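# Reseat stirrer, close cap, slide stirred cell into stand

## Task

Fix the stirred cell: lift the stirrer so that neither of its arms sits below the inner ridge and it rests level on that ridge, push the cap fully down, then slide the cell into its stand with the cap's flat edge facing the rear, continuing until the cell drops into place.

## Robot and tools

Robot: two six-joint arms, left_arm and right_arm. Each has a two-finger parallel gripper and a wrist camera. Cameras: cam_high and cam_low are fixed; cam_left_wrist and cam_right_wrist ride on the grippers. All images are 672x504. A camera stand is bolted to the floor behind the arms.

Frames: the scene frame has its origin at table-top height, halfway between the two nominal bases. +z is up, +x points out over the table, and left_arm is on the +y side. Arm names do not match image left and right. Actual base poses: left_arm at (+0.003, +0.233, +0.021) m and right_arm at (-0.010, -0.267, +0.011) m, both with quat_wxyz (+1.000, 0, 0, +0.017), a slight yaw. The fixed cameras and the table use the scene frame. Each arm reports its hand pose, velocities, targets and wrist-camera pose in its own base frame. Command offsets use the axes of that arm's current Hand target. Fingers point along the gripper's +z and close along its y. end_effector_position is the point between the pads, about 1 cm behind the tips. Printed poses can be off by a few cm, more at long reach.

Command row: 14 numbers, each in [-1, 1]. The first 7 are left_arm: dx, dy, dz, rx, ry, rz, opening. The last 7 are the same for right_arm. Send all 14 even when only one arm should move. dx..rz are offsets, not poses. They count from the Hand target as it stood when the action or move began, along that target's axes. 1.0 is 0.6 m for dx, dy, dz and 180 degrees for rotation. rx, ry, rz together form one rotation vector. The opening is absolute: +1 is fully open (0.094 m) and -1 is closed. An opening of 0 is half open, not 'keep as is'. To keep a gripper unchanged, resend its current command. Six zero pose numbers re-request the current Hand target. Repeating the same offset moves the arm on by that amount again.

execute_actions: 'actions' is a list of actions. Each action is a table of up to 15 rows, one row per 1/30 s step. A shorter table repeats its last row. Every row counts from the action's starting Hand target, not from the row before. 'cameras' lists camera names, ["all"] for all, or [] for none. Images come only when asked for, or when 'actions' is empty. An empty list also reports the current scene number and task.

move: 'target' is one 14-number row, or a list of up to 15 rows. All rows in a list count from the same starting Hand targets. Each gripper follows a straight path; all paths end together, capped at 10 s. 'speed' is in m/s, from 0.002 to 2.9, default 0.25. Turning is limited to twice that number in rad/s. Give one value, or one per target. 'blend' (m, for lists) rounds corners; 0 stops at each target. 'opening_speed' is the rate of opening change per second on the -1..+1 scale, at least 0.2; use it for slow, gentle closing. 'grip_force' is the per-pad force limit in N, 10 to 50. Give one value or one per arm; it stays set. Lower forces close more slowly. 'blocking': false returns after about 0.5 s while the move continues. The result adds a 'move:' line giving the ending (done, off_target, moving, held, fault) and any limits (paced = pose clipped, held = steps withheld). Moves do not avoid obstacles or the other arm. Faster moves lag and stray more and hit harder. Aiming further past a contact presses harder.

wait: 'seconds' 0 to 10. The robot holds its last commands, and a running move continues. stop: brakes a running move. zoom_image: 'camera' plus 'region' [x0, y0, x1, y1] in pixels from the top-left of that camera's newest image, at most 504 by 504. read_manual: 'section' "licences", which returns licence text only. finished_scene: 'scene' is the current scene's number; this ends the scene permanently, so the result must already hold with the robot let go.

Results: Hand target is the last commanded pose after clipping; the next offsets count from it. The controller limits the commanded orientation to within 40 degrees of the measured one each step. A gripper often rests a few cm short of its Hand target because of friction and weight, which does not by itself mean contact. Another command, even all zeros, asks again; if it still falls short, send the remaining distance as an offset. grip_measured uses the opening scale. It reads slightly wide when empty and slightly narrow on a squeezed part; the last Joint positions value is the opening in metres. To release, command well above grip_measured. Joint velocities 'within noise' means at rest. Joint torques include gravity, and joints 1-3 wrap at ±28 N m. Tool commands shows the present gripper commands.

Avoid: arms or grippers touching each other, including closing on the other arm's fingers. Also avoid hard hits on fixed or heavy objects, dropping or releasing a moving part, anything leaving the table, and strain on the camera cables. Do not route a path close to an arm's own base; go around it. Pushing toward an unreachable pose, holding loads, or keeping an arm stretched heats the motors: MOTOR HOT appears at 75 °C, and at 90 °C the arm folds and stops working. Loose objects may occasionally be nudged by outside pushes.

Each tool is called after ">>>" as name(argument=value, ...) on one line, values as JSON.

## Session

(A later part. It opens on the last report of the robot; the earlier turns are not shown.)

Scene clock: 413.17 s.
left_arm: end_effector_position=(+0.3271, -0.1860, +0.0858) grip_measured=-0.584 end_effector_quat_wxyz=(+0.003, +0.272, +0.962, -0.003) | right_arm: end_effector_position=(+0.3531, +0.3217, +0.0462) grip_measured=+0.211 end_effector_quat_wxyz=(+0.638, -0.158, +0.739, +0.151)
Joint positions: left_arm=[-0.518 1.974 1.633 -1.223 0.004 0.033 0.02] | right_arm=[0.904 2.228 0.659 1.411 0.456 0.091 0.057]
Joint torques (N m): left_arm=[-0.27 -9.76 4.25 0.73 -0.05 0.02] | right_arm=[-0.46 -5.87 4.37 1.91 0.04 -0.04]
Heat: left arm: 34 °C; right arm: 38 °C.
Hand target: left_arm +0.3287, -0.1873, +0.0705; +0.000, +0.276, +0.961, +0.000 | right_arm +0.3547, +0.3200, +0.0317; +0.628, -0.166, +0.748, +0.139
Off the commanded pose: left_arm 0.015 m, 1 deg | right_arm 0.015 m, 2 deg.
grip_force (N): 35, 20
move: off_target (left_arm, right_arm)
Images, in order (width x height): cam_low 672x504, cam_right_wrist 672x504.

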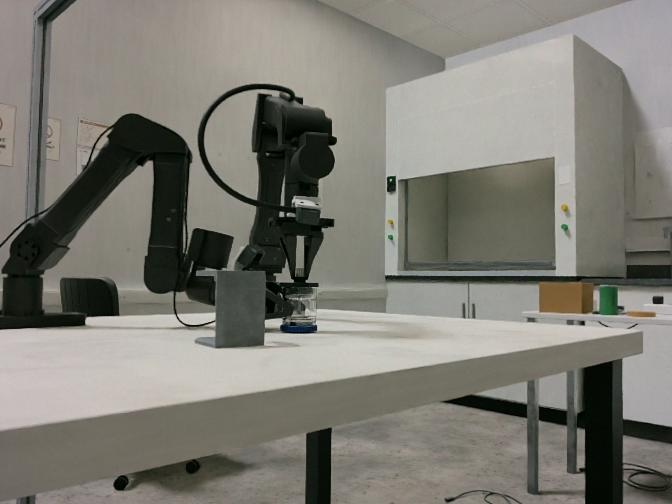

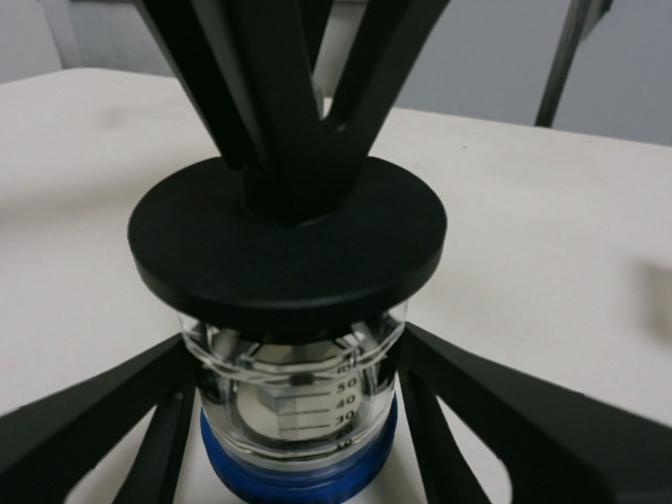

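>>> move(target=[0,0,0.012,0,0,0,-0.85,0,0,0,0,0,0,0.1], speed=0.06)

>>> move(target=[0,0,-0.035,0,0,0,-0.85,0,0,0,0,0,0,0.1], speed=0.06)

>>> move(target=[0,0,0,0,0,0,-0.15,0,0,0,0,0,0,0.1], opening_speed=0.3)

>>> move(target=[0,0,-0.18,0,0,0,-0.15,0,0,0,0,0,0,0.1], speed=0.12, cameras=["cam_right_wrist","cam_low","cam_left_wrist","cam_high"])

>>> zoom_image(camera="cam_low", region=[190, 250, 340, 355])

Scene clock: 418.67 s.
left_arm: end_effector_position=(+0.3270, -0.1859, +0.0851) grip_measured=-0.584 end_effector_quat_wxyz=(+0.005, +0.272, +0.962, -0.003) | right_arm: end_effector_position=(+0.3531, +0.3217, +0.0462) grip_measured=+0.211 end_effector_quat_wxyz=(+0.638, -0.158, +0.739, +0.151)
Joint positions: left_arm=[-0.518 1.969 1.625 -1.214 0.004 0.033 0.02] | right_arm=[0.904 2.228 0.659 1.411 0.456 0.091 0.057]
Joint torques (N m): left_arm=[-0.23 -9.05 3.17 0.95 -0.05 0] | right_arm=[-0.44 -5.86 4.38 1.91 0.04 -0.04]
Heat: left arm: 34 °C; right arm: 38 °C.
Hand target: left_arm +0.3286, -0.1873, +0.0632; +0.000, +0.276, +0.961, +0.000 | right_arm +0.3547, +0.3200, +0.0317; +0.628, -0.166, +0.748, +0.139
Off the commanded pose: left_arm 0.022 m, 1 deg | right_arm 0.015 m, 2 deg.
grip_force (N): 35, 20
move: off_target (left_arm, right_arm)

Scene clock: 419.37 s.
left_arm: end_effector_position=(+0.3270, -0.1860, +0.0863) grip_measured=-0.584 end_effector_quat_wxyz=(+0.005, +0.272, +0.962, -0.003) | right_arm: end_effector_position=(+0.3531, +0.3217, +0.0462) grip_measured=+0.211 end_effector_quat_wxyz=(+0.638, -0.158, +0.739, +0.151)
Joint positions: left_arm=[-0.518 1.969 1.629 -1.219 0.004 0.033 0.02] | right_arm=[0.904 2.228 0.659 1.411 0.456 0.091 0.057]
Joint torques (N m): left_arm=[-0.27 -9.87 8.39 0.09 -0.05 0.01] | right_arm=[-0.42 -5.86 4.37 1.91 0.04 -0.04]
Heat: left arm: 34 °C; right arm: 38 °C.
Hand target: left_arm +0.3286, -0.1873, +0.0842; +0.000, +0.276, +0.961, +0.000 | right_arm +0.3547, +0.3200, +0.0317; +0.628, -0.166, +0.748, +0.140
Off the commanded pose: left_arm 0.003 m, 1 deg | right_arm 0.015 m, 2 deg.
grip_force (N): 35, 20
move: off_target (right_arm)

Scene clock: 421.90 s.
left_arm: end_effector_position=(+0.3270, -0.1860, +0.0863) grip_measured=-0.153 end_effector_quat_wxyz=(+0.005, +0.272, +0.962, -0.003) | right_arm: end_effector_position=(+0.3531, +0.3217, +0.0462) grip_measured=+0.211 end_effector_quat_wxyz=(+0.638, -0.158, +0.739, +0.151)
Joint positions: left_arm=[-0.518 1.969 1.629 -1.219 0.004 0.033 0.04] | right_arm=[0.904 2.228 0.659 1.411 0.456 0.091 0.057]
Joint torques (N m): left_arm=[-0.2 -9.85 8.36 0.1 -0.04 0.01] | right_arm=[-0.44 -5.87 4.38 1.91 0.04 -0.04]
Heat: left arm: 35 °C; right arm: 38 °C.
Hand target: left_arm +0.3286, -0.1873, +0.0842; +0.000, +0.276, +0.961, +0.000 | right_arm +0.3547, +0.3200, +0.0317; +0.628, -0.166, +0.748, +0.140
Off the commanded pose: left_arm 0.003 m, 1 deg | right_arm 0.015 m, 2 deg.
grip_force (N): 35, 20
move: off_target (right_arm)

Scene clock: 423.37 s.
left_arm: end_effector_position=(+0.3299, -0.1876, +0.1772) grip_measured=-0.153 end_effector_quat_wxyz=(+0.024, +0.272, +0.962, -0.008) | right_arm: end_effector_position=(+0.3531, +0.3217, +0.0462) grip_measured=+0.211 end_effector_quat_wxyz=(+0.638, -0.158, +0.739, +0.151)
Joint positions: left_arm=[-0.518 1.975 2 -1.546 0.004 0.033 0.04] | right_arm=[0.904 2.228 0.659 1.411 0.456 0.091 0.057]
Joint torques (N m): left_arm=[-0.21 -13.55 8.8 0.14 -0.05 0] | right_arm=[-0.44 -5.86 4.37 1.91 0.04 -0.05]
Heat: left arm: 35 °C; right arm: 38 °C.
Hand target: left_arm +0.3286, -0.1873, +0.1921; +0.000, +0.276, +0.961, +0.000 | right_arm +0.3547, +0.3200, +0.0317; +0.628, -0.166, +0.748, +0.140
Off the commanded pose: left_arm 0.015 m, 3 deg | right_arm 0.015 m, 2 deg.
joint sent to its limit (left arm) — joint 4 (wrist pitch), lower limit. The joint targets are off in orientation, not in position.
grip_force (N): 35, 20
move: off_target (left_arm, right_arm)

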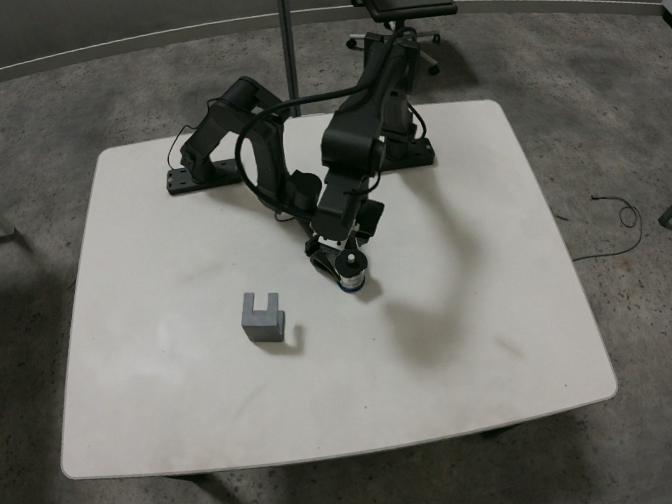

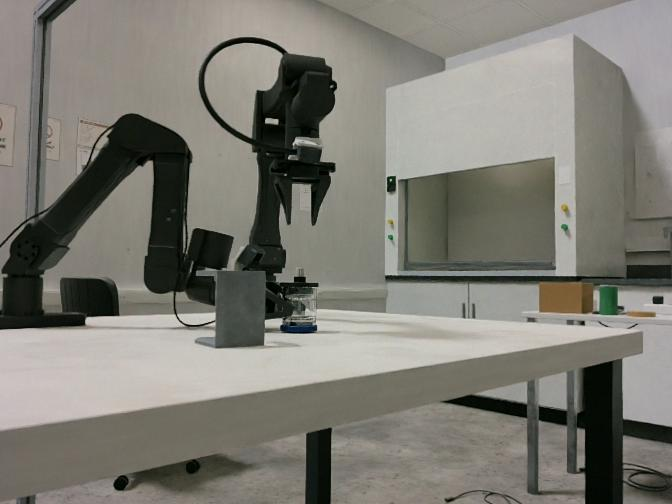

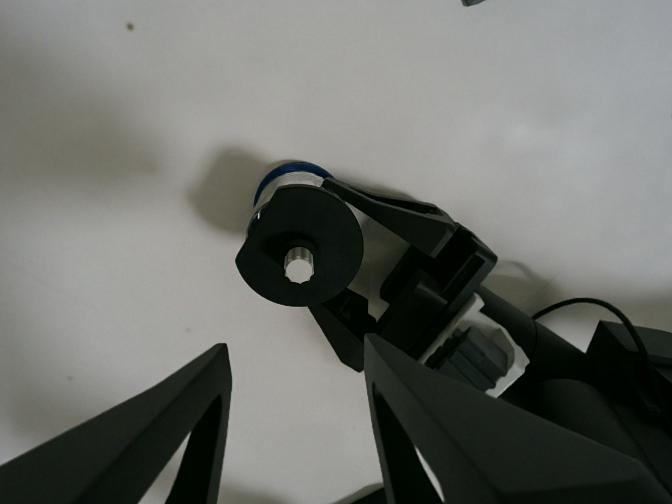

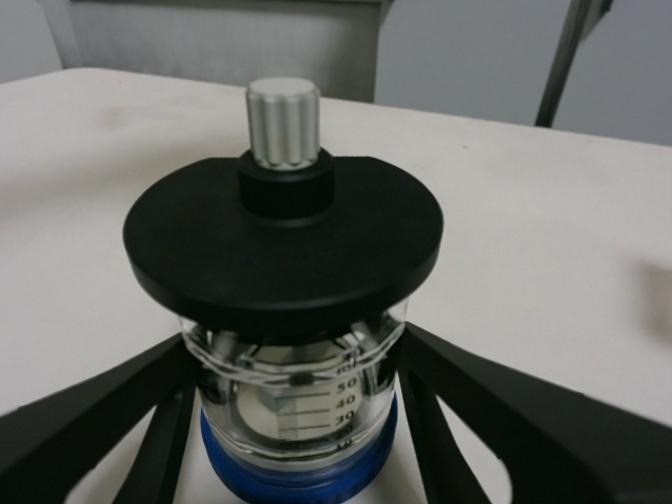

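Scaled by 3.360 from the camera's 672x504 image, which has a finer 960x720 frame.

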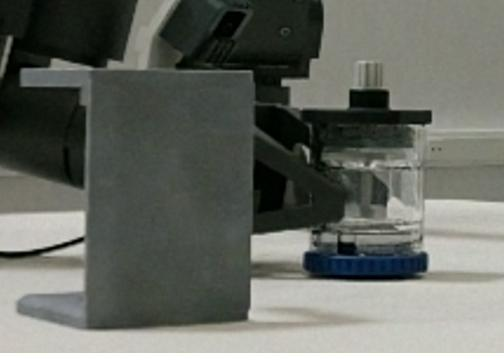

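>>> move(target=[0.168,0.268,0,0,0,0,-0.15,0,0,0,0,0,0,0.1], speed=0.25, grip_force=[35,35])

>>> move(target=[[0,0,0,0,0,0,-0.5,-0.0591,0,-0.0104,0,0,0,0.1],[0,0,0,0,0,0,-0.5,-0.0285,-0.227,-0.1835,0.2015,0,0.0356,0.1]], speed=0.1, cameras=["all"])

Scene clock: 443.40 s.
left_arm: end_effector_position=(+0.3380, +0.0049, +0.1807) grip_measured=-0.153 end_effector_quat_wxyz=(+0.006, +0.269, +0.963, +0.004) | right_arm: end_effector_position=(+0.3531, +0.3217, +0.0462) grip_measured=+0.198 end_effector_quat_wxyz=(+0.638, -0.158, +0.739, +0.151)
Joint positions: left_arm=[0.009 1.835 1.826 -1.547 -0.005 0.553 0.04] | right_arm=[0.904 2.228 0.659 1.411 0.456 0.091 0.056]
Joint torques (N m): left_arm=[-0.39 -14.06 5.7 0.03 0.02 0.07] | right_arm=[-0.43 -5.89 4.37 1.91 0.05 -0.04]
Heat: left arm: 40 °C; right arm: 38 °C.
Hand target: left_arm +0.3286, +0.0025, +0.1922; +0.000, +0.276, +0.961, +0.000 | right_arm +0.3547, +0.3200, +0.0317; +0.628, -0.166, +0.748, +0.140
Off the commanded pose: left_arm 0.015 m, 1 deg | right_arm 0.015 m, 2 deg.
joint sent to its limit (left arm) — joint 4 (wrist pitch), lower limit. The joint targets still meet the commanded pose.
grip_force (N): 35, 35
move: off_target (left_arm, right_arm)

Scene clock: 448.37 s.
left_arm: end_effector_position=(+0.3380, +0.0049, +0.1807) grip_measured=-0.497 end_effector_quat_wxyz=(+0.006, +0.269, +0.963, +0.004) | right_arm: end_effector_position=(+0.3154, +0.1583, +0.0535) grip_measured=+0.198 end_effector_quat_wxyz=(+0.628, +0.052, +0.773, -0.069)
Joint positions: left_arm=[0.009 1.835 1.826 -1.547 -0.005 0.554 0.024] | right_arm=[0.925 1.941 0.358 1.156 1.063 0.335 0.056]
Joint torques (N m): left_arm=[-0.36 -14.09 5.7 0.02 0.04 0.06] | right_arm=[-0.65 -8.35 2.97 1.83 0.47 0.13]
Heat: left arm: 41 °C; right arm: 38 °C.
Hand target: left_arm +0.3286, +0.0025, +0.1922; +0.000, +0.276, +0.961, +0.000 | right_arm +0.3167, +0.1519, +0.0675; +0.640, +0.079, +0.762, -0.066
Off the commanded pose: left_arm 0.015 m, 1 deg | right_arm 0.015 m, 4 deg.
joint sent to its limit (left arm) — joint 4 (wrist pitch), lower limit. The joint targets still meet the commanded pose.
grip_force (N): 35, 35
move: off_target (left_arm, right_arm)

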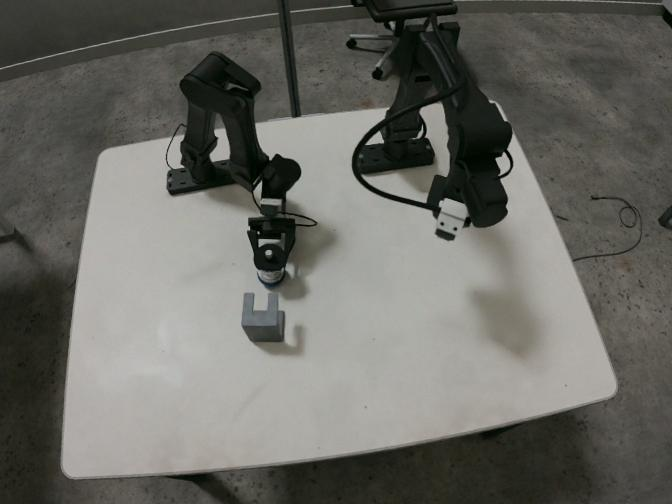

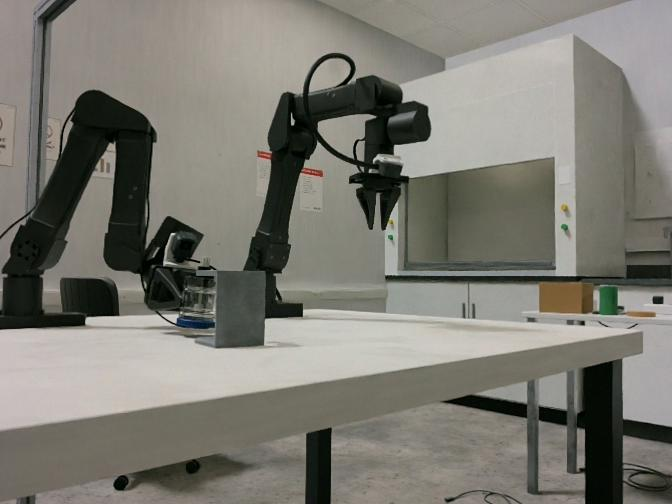

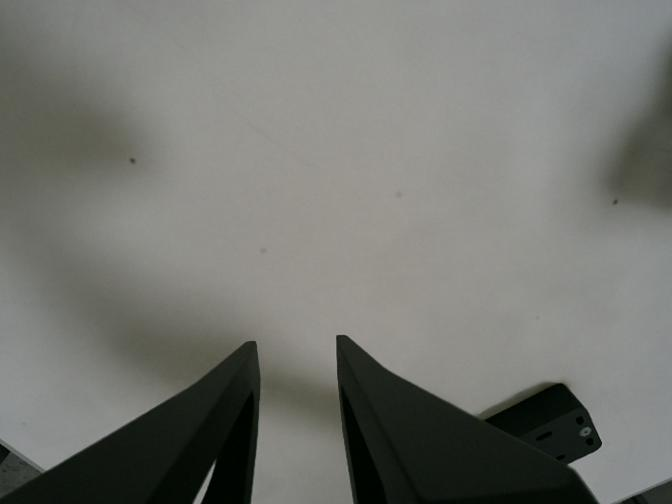

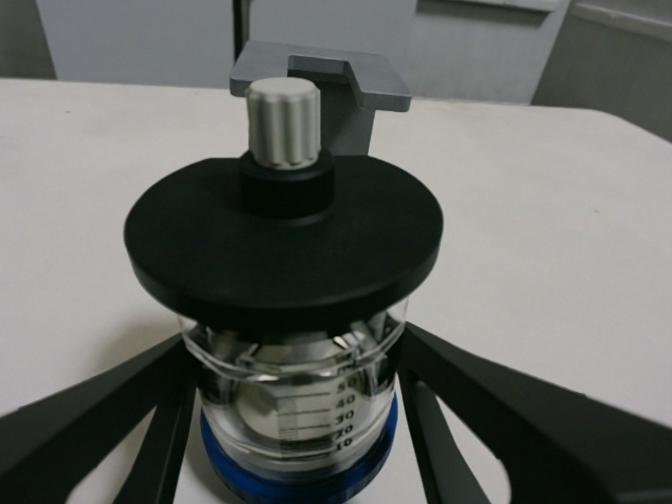

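>>> move(target=[0,0,0,0,0,0,-0.5,0,-0.0082,0.0015,0.0064,-0.0186,0.0218,0.1], speed=0.1, cameras=["cam_right_wrist","cam_low"])

>>> zoom_image(camera="cam_right_wrist", region=[120, 20, 480, 260])

>>> zoom_image(camera="cam_low", region=[130, 230, 290, 360])

Scene clock: 463.83 s.
left_arm: end_effector_position=(+0.3380, +0.0049, +0.1807) grip_measured=-0.497 end_effector_quat_wxyz=(+0.006, +0.269, +0.963, +0.004) | right_arm: end_effector_position=(+0.3168, +0.1541, +0.0668) grip_measured=+0.198 end_effector_quat_wxyz=(+0.657, +0.100, +0.746, -0.044)
Joint positions: left_arm=[0.009 1.835 1.826 -1.547 -0.005 0.554 0.024] | right_arm=[0.925 1.988 0.346 1.343 1.107 0.334 0.056]
Joint torques (N m): left_arm=[-0.35 -14.13 5.75 0.01 0.03 0.05] | right_arm=[-0.55 -4.31 2.58 2.18 0.38 -0.09]
Heat: left arm: 42 °C; right arm: 38 °C.
Hand target: left_arm +0.3286, +0.0025, +0.1922; +0.000, +0.276, +0.961, +0.000 | right_arm +0.3166, +0.1470, +0.0674; +0.663, +0.110, +0.739, -0.054
Off the commanded pose: left_arm 0.015 m, 1 deg | right_arm 0.007 m, 2 deg.
joint sent to its limit (left arm) — joint 4 (wrist pitch), lower limit. The joint targets still meet the commanded pose.
grip_force (N): 35, 35
move: off_target (left_arm)
Images, in order (width x height): cam_low 672x504, cam_right_wrist 672x504.

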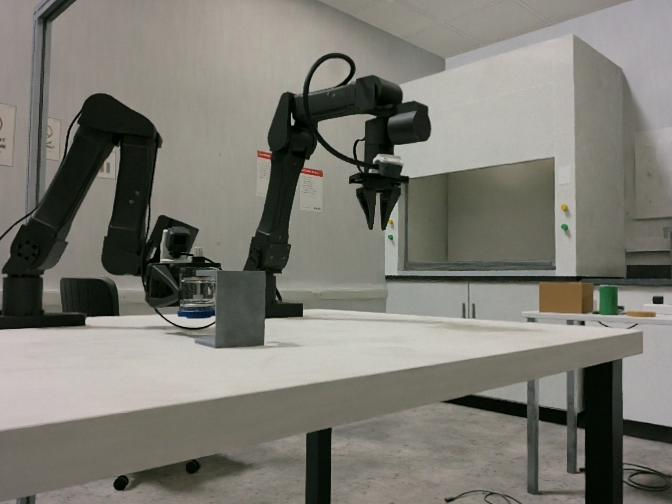

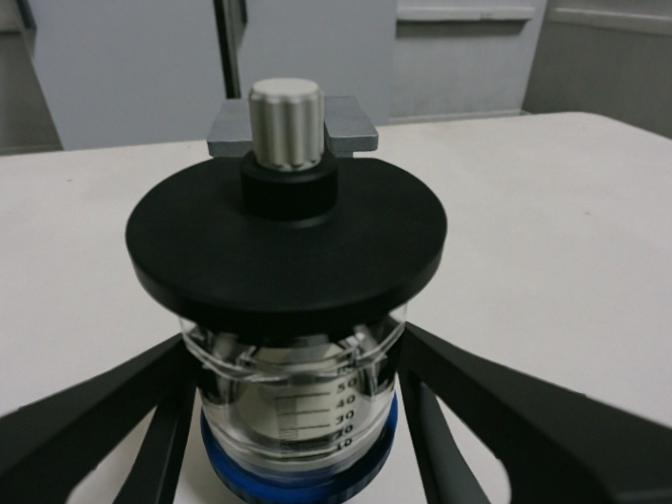

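Scaled by 1.400 from the camera's 672x504 image, which has a finer 960x720 frame.

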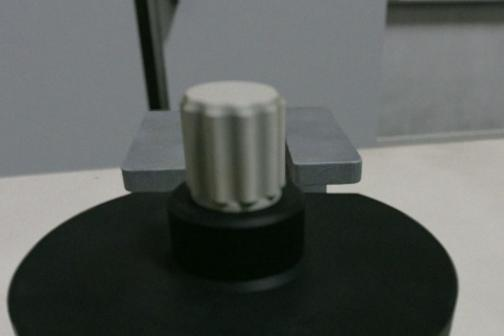

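Scaled by 3.150 from the camera's 672x504 image, which has a finer 960x720 frame.

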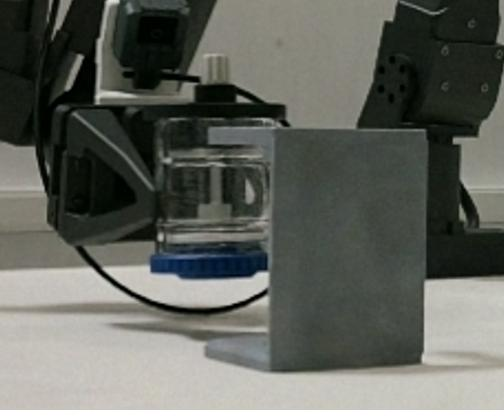

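>>> move(target=[0,0,0,0,0,0,-0.5,0.036,-0.0024,0.0049,0.002,0.0028,-0.0139,0.1], speed=0.1, cameras=["cam_right_wrist","cam_low"])

>>> zoom_image(camera="cam_right_wrist", region=[120, 20, 480, 260])

>>> zoom_image(camera="cam_low", region=[130, 230, 290, 360])

Scene clock: 476.77 s.
left_arm: end_effector_position=(+0.3380, +0.0049, +0.1807) grip_measured=-0.497 end_effector_quat_wxyz=(+0.006, +0.269, +0.963, +0.004) | right_arm: end_effector_position=(+0.3146, +0.1509, +0.0437) grip_measured=+0.198 end_effector_quat_wxyz=(+0.651, +0.083, +0.752, -0.063)
Joint positions: left_arm=[0.009 1.835 1.826 -1.547 -0.005 0.554 0.024] | right_arm=[0.925 2.112 0.346 1.433 1.109 0.314 0.056]
Joint torques (N m): left_arm=[-0.4 -14.05 5.75 0.04 0.05 0.05] | right_arm=[-0.62 -4.31 3.26 2.14 0.41 -0.1]
Heat: left arm: 43 °C; right arm: 39 °C.
Hand target: left_arm +0.3286, +0.0025, +0.1922; +0.000, +0.276, +0.961, +0.000 | right_arm +0.3170, +0.1469, +0.0455; +0.658, +0.096, +0.744, -0.070
Off the commanded pose: left_arm 0.015 m, 1 deg | right_arm 0.005 m, 2 deg.
joint sent to its limit (left arm) — joint 4 (wrist pitch), lower limit. The joint targets still meet the commanded pose.
grip_force (N): 35, 35
move: off_target (left_arm)
Images, in order (width x height): cam_low 672x504, cam_right_wrist 672x504.

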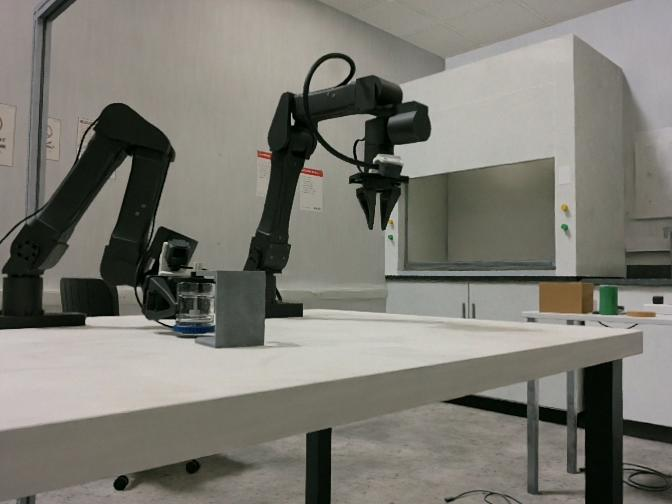

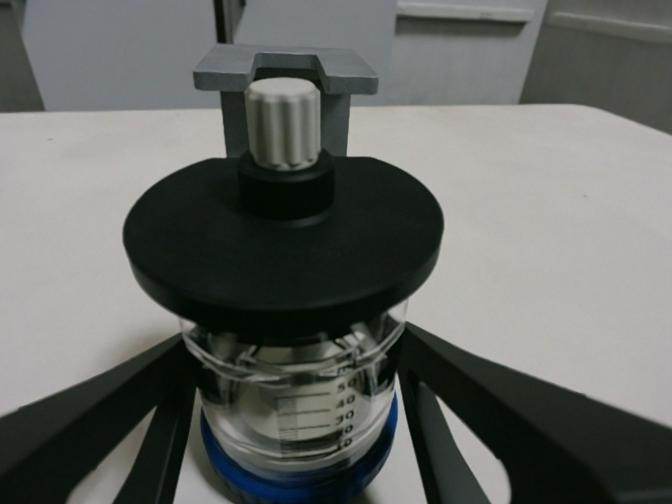

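Scaled by 1.400 from the camera's 672x504 image, which has a finer 960x720 frame.

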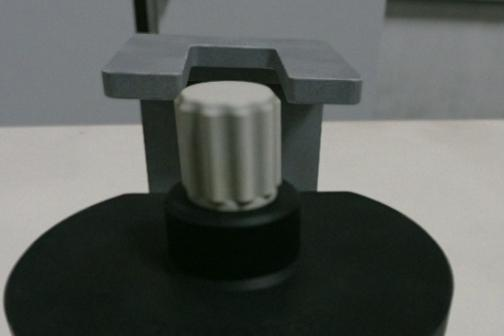

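Scaled by 3.150 from the camera's 672x504 image, which has a finer 960x720 frame.

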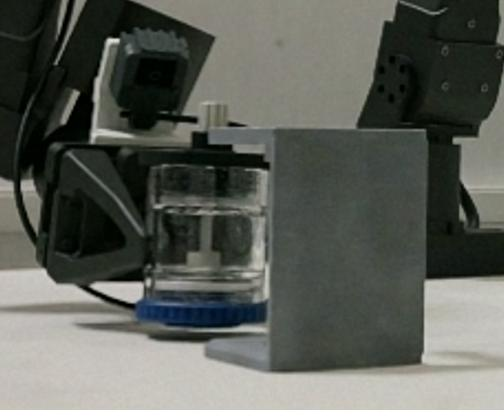

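>>> move(target=[-0.2337,-0.1725,0.033,0.251,-0.453,0.251,-0.5,0,0,0,0,0,0,0.1], speed=0.3)

>>> move(target=[0.12,0,0.1,0,0,0,-1,0,0,0,0,0,0,0.1], speed=0.15, cameras=["all"])

Scene clock: 493.77 s.
left_arm: end_effector_position=(+0.3888, -0.1587, +0.1701) grip_measured=-0.497 end_effector_quat_wxyz=(+0.508, +0.504, +0.517, -0.470) | right_arm: end_effector_position=(+0.3146, +0.1509, +0.0439) grip_measured=+0.198 end_effector_quat_wxyz=(+0.651, +0.083, +0.752, -0.063)
Joint positions: left_arm=[0.053 2.097 1.453 -0.984 1.529 1.654 0.024] | right_arm=[0.925 2.112 0.346 1.434 1.109 0.313 0.056]
Joint torques (N m): left_arm=[-0.21 -9.88 8.18 -0.19 1.11 0.01] | right_arm=[-0.57 -4.26 3.28 2.14 0.4 -0.1]
Heat: left arm: 42 °C; right arm: 39 °C.
Hand target: left_arm +0.3925, -0.1597, +0.1724; +0.500, +0.500, +0.500, -0.500 | right_arm +0.3170, +0.1469, +0.0455; +0.658, +0.096, +0.744, -0.070
Off the commanded pose: left_arm 0.004 m, 4 deg | right_arm 0.005 m, 2 deg.
grip_force (N): 35, 35
move: off_target (left_arm)

Scene clock: 497.77 s.
left_arm: end_effector_position=(+0.3934, -0.2191, +0.0801) grip_measured=-0.987 end_effector_quat_wxyz=(+0.458, +0.522, +0.498, -0.519) | right_arm: end_effector_position=(+0.3146, +0.1509, +0.0439) grip_measured=+0.198 end_effector_quat_wxyz=(+0.651, +0.083, +0.752, -0.063)
Joint positions: left_arm=[-0.099 2.302 1.374 -0.357 1.528 1.245 0.001] | right_arm=[0.925 2.112 0.346 1.434 1.109 0.313 0.056]
Joint torques (N m): left_arm=[-0.02 -18.04 4.75 0.77 0.84 -0.17] | right_arm=[-0.59 -4.3 3.3 2.13 0.4 -0.1]
Heat: left arm: 43 °C; right arm: 39 °C.
Hand target: left_arm +0.3925, -0.2196, +0.1005; +0.500, +0.500, +0.500, -0.500 | right_arm +0.3170, +0.1469, +0.0455; +0.658, +0.096, +0.744, -0.070
Off the commanded pose: left_arm 0.020 m, 6 deg | right_arm 0.005 m, 2 deg.
grip_force (N): 35, 35
move: off_target (left_arm)

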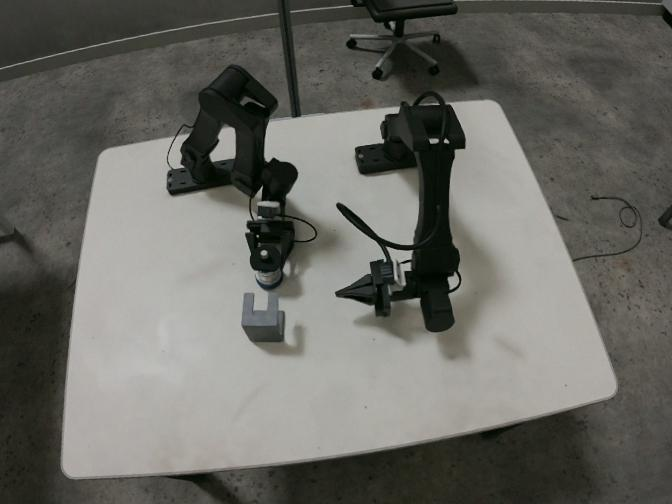

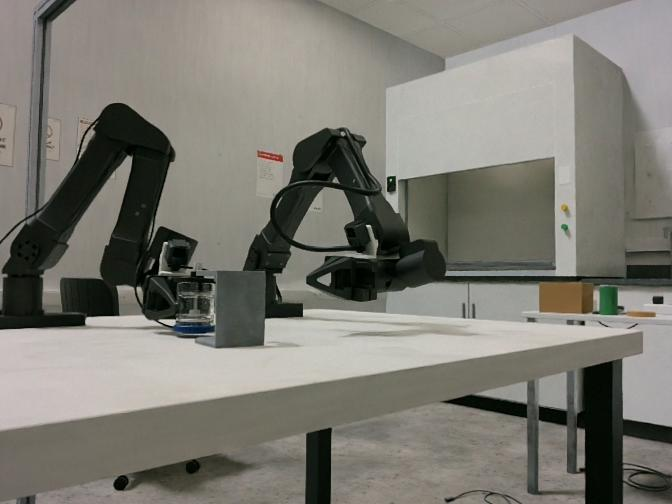

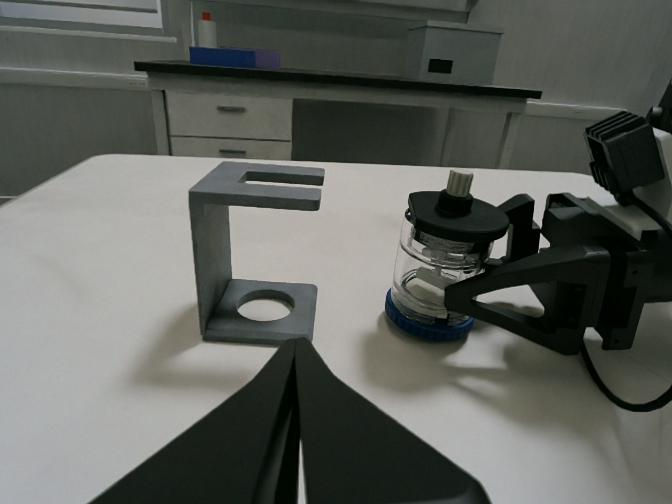

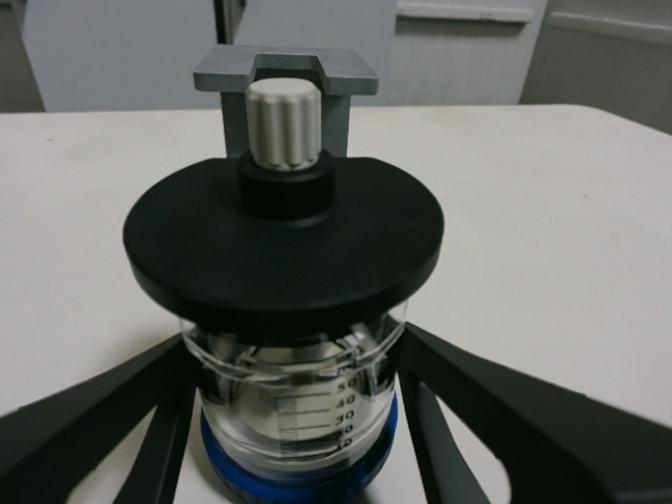

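>>> zoom_image(camera="cam_right_wrist", region=[180, 30, 400, 200])

>>> zoom_image(camera="cam_left_wrist", region=[170, 130, 560, 380])

Scaled by 2.291 from the camera's 672x504 image, which has a finer 960x720 frame.

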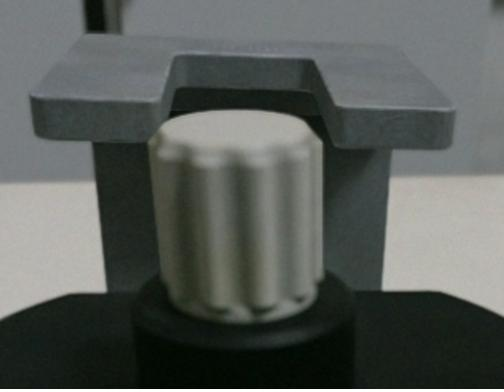

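Scaled by 1.292 from the camera's 672x504 image, which has a finer 960x720 frame.

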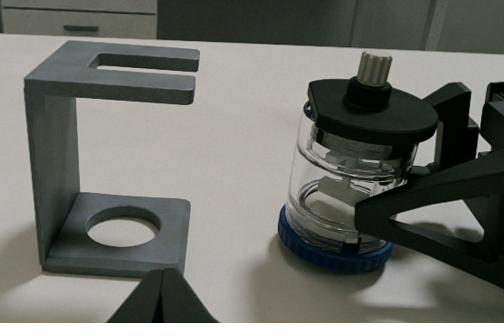

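>>> move(target=[0,0,0,0,0,0,-1,-0.0083,0.004,0.0662,0,0,0,0.1], speed=0.08, cameras=["all"])

>>> zoom_image(camera="cam_right_wrist", region=[140, 0, 440, 220])

>>> zoom_image(camera="cam_left_wrist", region=[170, 130, 560, 380])

Scene clock: 533.20 s.
left_arm: end_effector_position=(+0.3934, -0.2191, +0.0801) grip_measured=-0.987 end_effector_quat_wxyz=(+0.458, +0.522, +0.498, -0.519) | right_arm: end_effector_position=(+0.3527, +0.1390, +0.0431) grip_measured=+0.198 end_effector_quat_wxyz=(+0.650, +0.088, +0.752, -0.073)
Joint positions: left_arm=[-0.099 2.302 1.374 -0.356 1.527 1.245 0.001] | right_arm=[0.783 2.151 0.424 1.457 0.996 0.233 0.056]
Joint torques (N m): left_arm=[-0.05 -17.69 5.19 0.59 0.87 -0.04] | right_arm=[-0.39 -4.94 3.86 2.26 0.17 -0.11]
Heat: left arm: 44 °C; right arm: 40 °C.
Hand target: left_arm +0.3923, -0.2193, +0.0999; +0.471, +0.528, +0.483, -0.516 (not the last commanded pose) | right_arm +0.3564, +0.1397, +0.0455; +0.658, +0.096, +0.744, -0.070
Off the commanded pose: left_arm 0.020 m, 6 deg | right_arm 0.005 m, 2 deg.
grip_force (N): 35, 35
move: off_target (left_arm)

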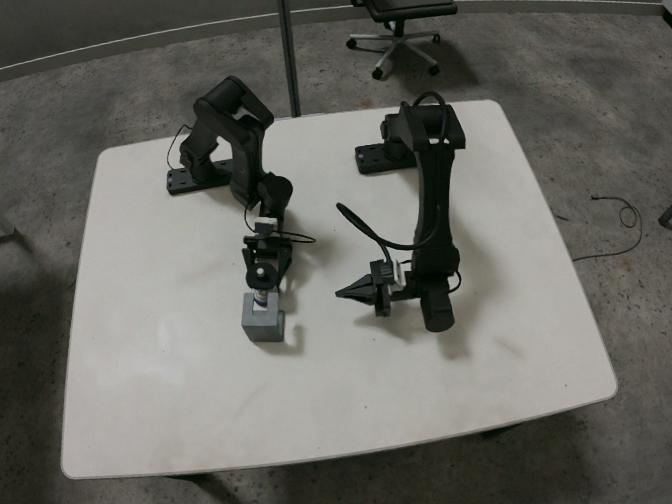

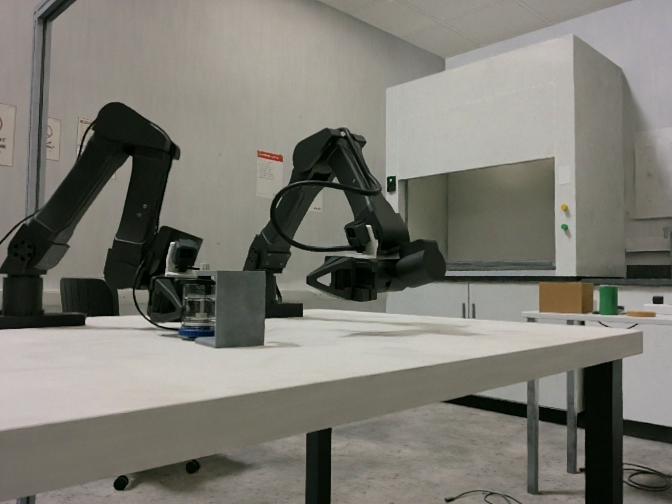

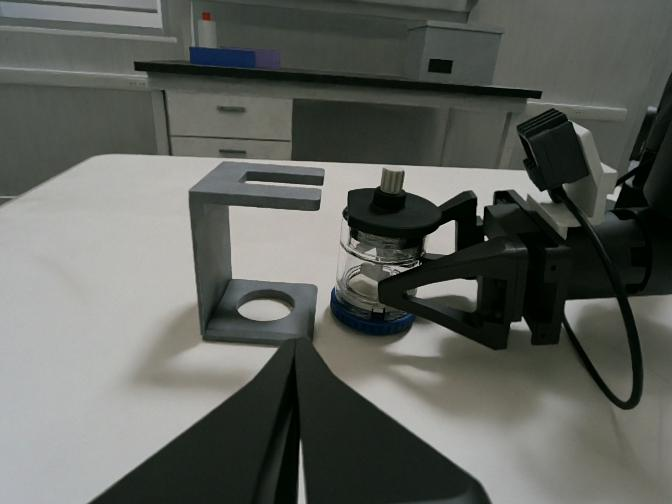

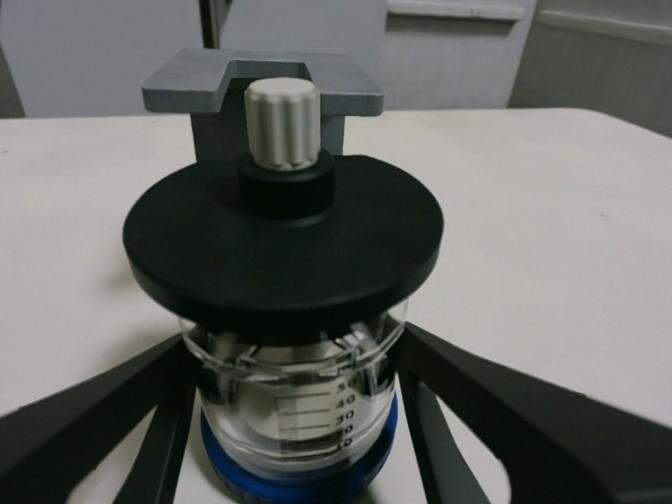

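Scaled by 1.680 from the camera's 672x504 image, which has a finer 960x720 frame.

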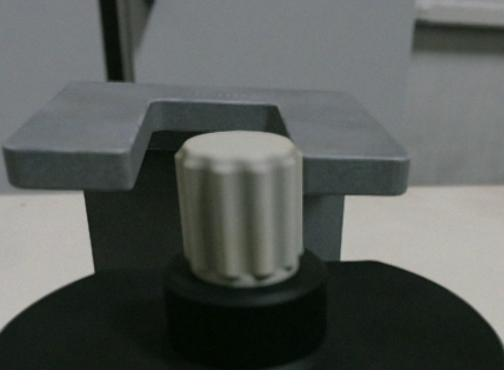

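Scaled by 1.292 from the camera's 672x504 image, which has a finer 960x720 frame.

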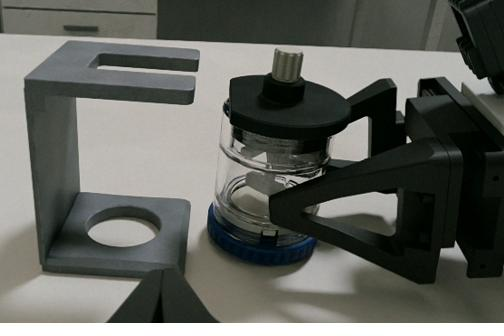

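>>> move(target=[0,0,0,0,0,0,-1,0,0.0083,-0.0003,-0.0083,0.0002,-0.001,0.1], speed=0.08, cameras=["cam_right_wrist","cam_left_wrist"])

>>> zoom_image(camera="cam_right_wrist", region=[140, 0, 440, 220])

>>> zoom_image(camera="cam_left_wrist", region=[170, 130, 460, 370])

Scene clock: 548.50 s.
left_arm: end_effector_position=(+0.3934, -0.2191, +0.0801) grip_measured=-0.987 end_effector_quat_wxyz=(+0.458, +0.522, +0.498, -0.519) | right_arm: end_effector_position=(+0.3538, +0.1434, +0.0436) grip_measured=+0.198 end_effector_quat_wxyz=(+0.650, +0.080, +0.753, -0.065)
Joint positions: left_arm=[-0.099 2.302 1.374 -0.356 1.527 1.245 0.001] | right_arm=[0.783 2.151 0.424 1.466 0.972 0.223 0.056]
Joint torques (N m): left_arm=[-0.03 -17.74 5.24 0.59 0.85 -0.02] | right_arm=[-0.34 -4.75 3.89 2.29 0.19 -0.11]
Heat: left arm: 45 °C; right arm: 41 °C.
Hand target: left_arm +0.3923, -0.2193, +0.0999; +0.471, +0.528, +0.483, -0.516 | right_arm +0.3574, +0.1446, +0.0457; +0.658, +0.086, +0.745, -0.061
Off the commanded pose: left_arm 0.020 m, 2 deg | right_arm 0.004 m, 2 deg.
grip_force (N): 35, 35
move: off_target (left_arm)
Images, in order (width x height): cam_left_wrist 672x504, cam_right_wrist 672x504.

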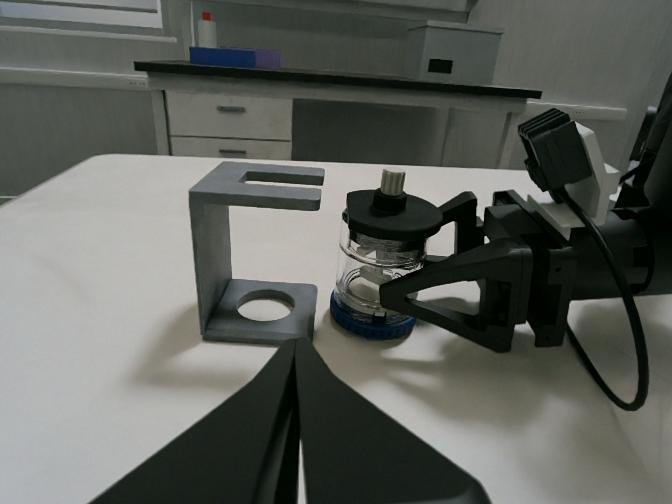

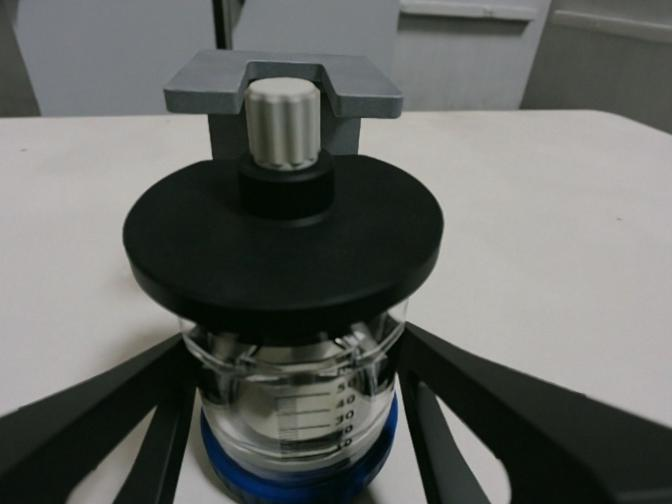

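Scaled by 1.680 from the camera's 672x504 image, which has a finer 960x720 frame.

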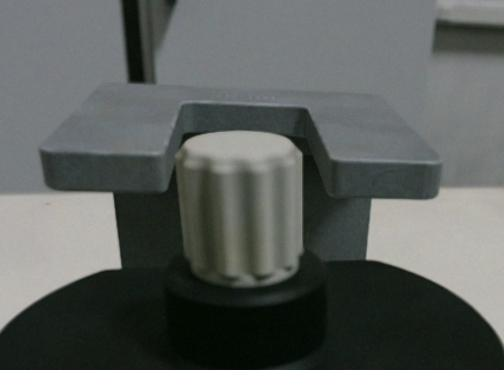

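Scaled by 1.738 from the camera's 672x504 image, which has a finer 960x720 frame.

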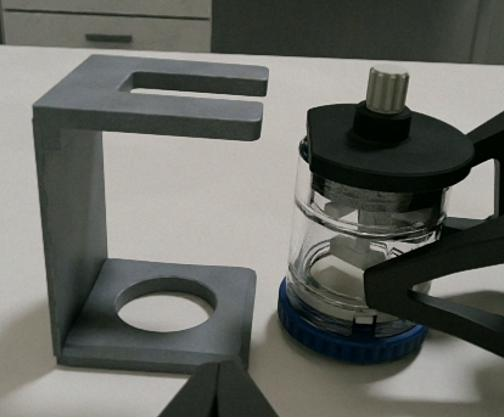

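>>> move(target=[0,0,0,0,0,0,-1,-0.0135,0,-0.0018,0,0,0,0.1], speed=0.06, cameras=["cam_left_wrist","cam_low","cam_right_wrist"])

>>> zoom_image(camera="cam_left_wrist", region=[170, 130, 460, 370])

>>> zoom_image(camera="cam_low", region=[150, 250, 280, 360])

Scene clock: 560.33 s.
left_arm: end_effector_position=(+0.3934, -0.2191, +0.0801) grip_measured=-0.987 end_effector_quat_wxyz=(+0.458, +0.522, +0.498, -0.519) | right_arm: end_effector_position=(+0.3536, +0.1434, +0.0425) grip_measured=+0.198 end_effector_quat_wxyz=(+0.649, +0.077, +0.754, -0.067)
Joint positions: left_arm=[-0.099 2.302 1.374 -0.356 1.527 1.245 0.001] | right_arm=[0.783 2.151 0.424 1.46 0.971 0.221 0.056]
Joint torques (N m): left_arm=[-0.01 -17.76 5.24 0.59 0.88 -0.03] | right_arm=[-0.32 -8.12 3.3 1.96 0.18 -0.11]
Heat: left arm: 45 °C; right arm: 42 °C.
Hand target: left_arm +0.3923, -0.2193, +0.0999; +0.471, +0.528, +0.483, -0.516 | right_arm +0.3573, +0.1445, +0.0538; +0.658, +0.086, +0.745, -0.061
Off the commanded pose: left_arm 0.020 m, 2 deg | right_arm 0.012 m, 2 deg.
grip_force (N): 35, 35
move: off_target (left_arm, right_arm)
Images, in order (width x height): cam_low 672x504, cam_left_wrist 672x504, cam_right_wrist 672x504.

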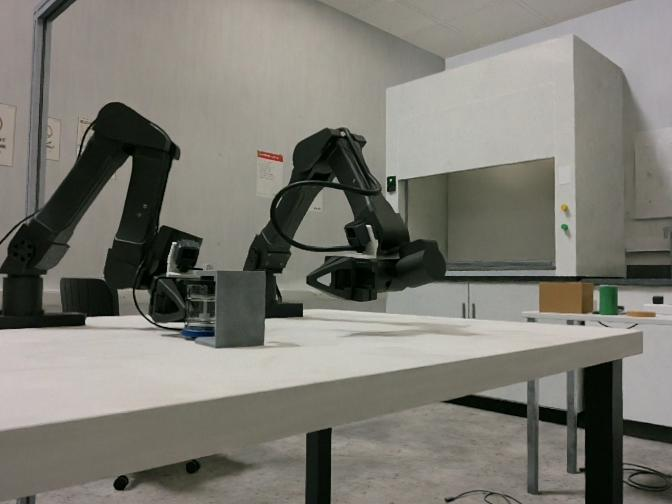

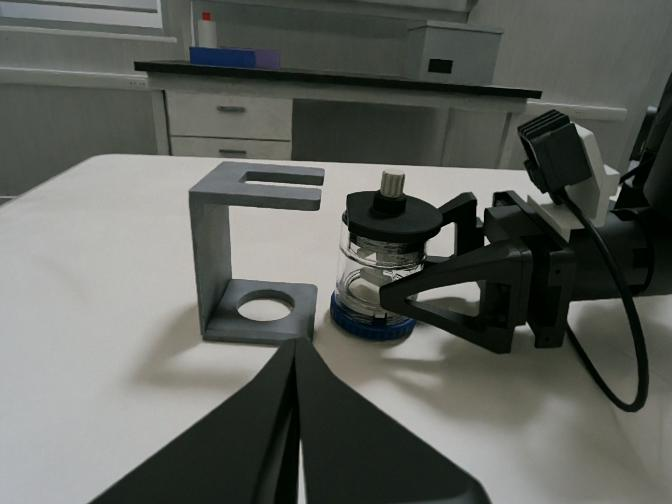

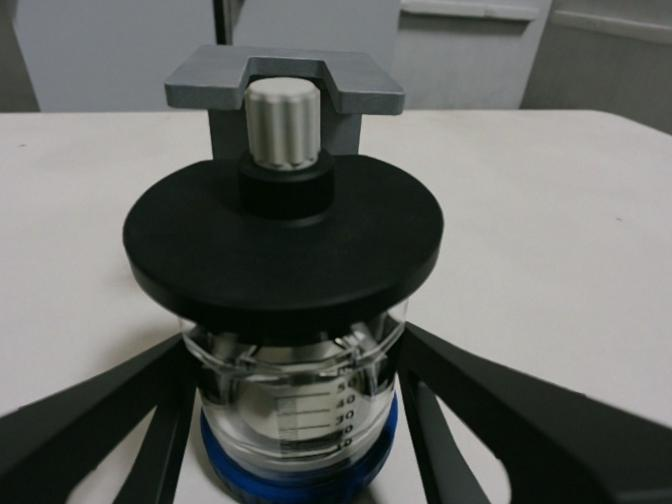

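Scaled by 1.738 from the camera's 672x504 image, which has a finer 960x720 frame.

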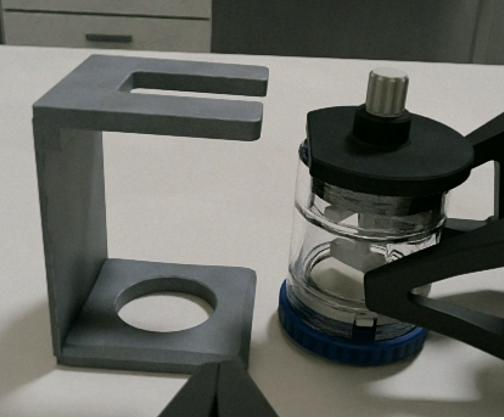

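Scaled by 3.877 from the camera's 672x504 image, which has a finer 960x720 frame.

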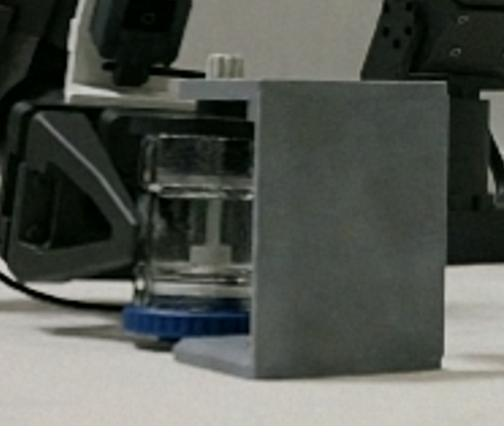

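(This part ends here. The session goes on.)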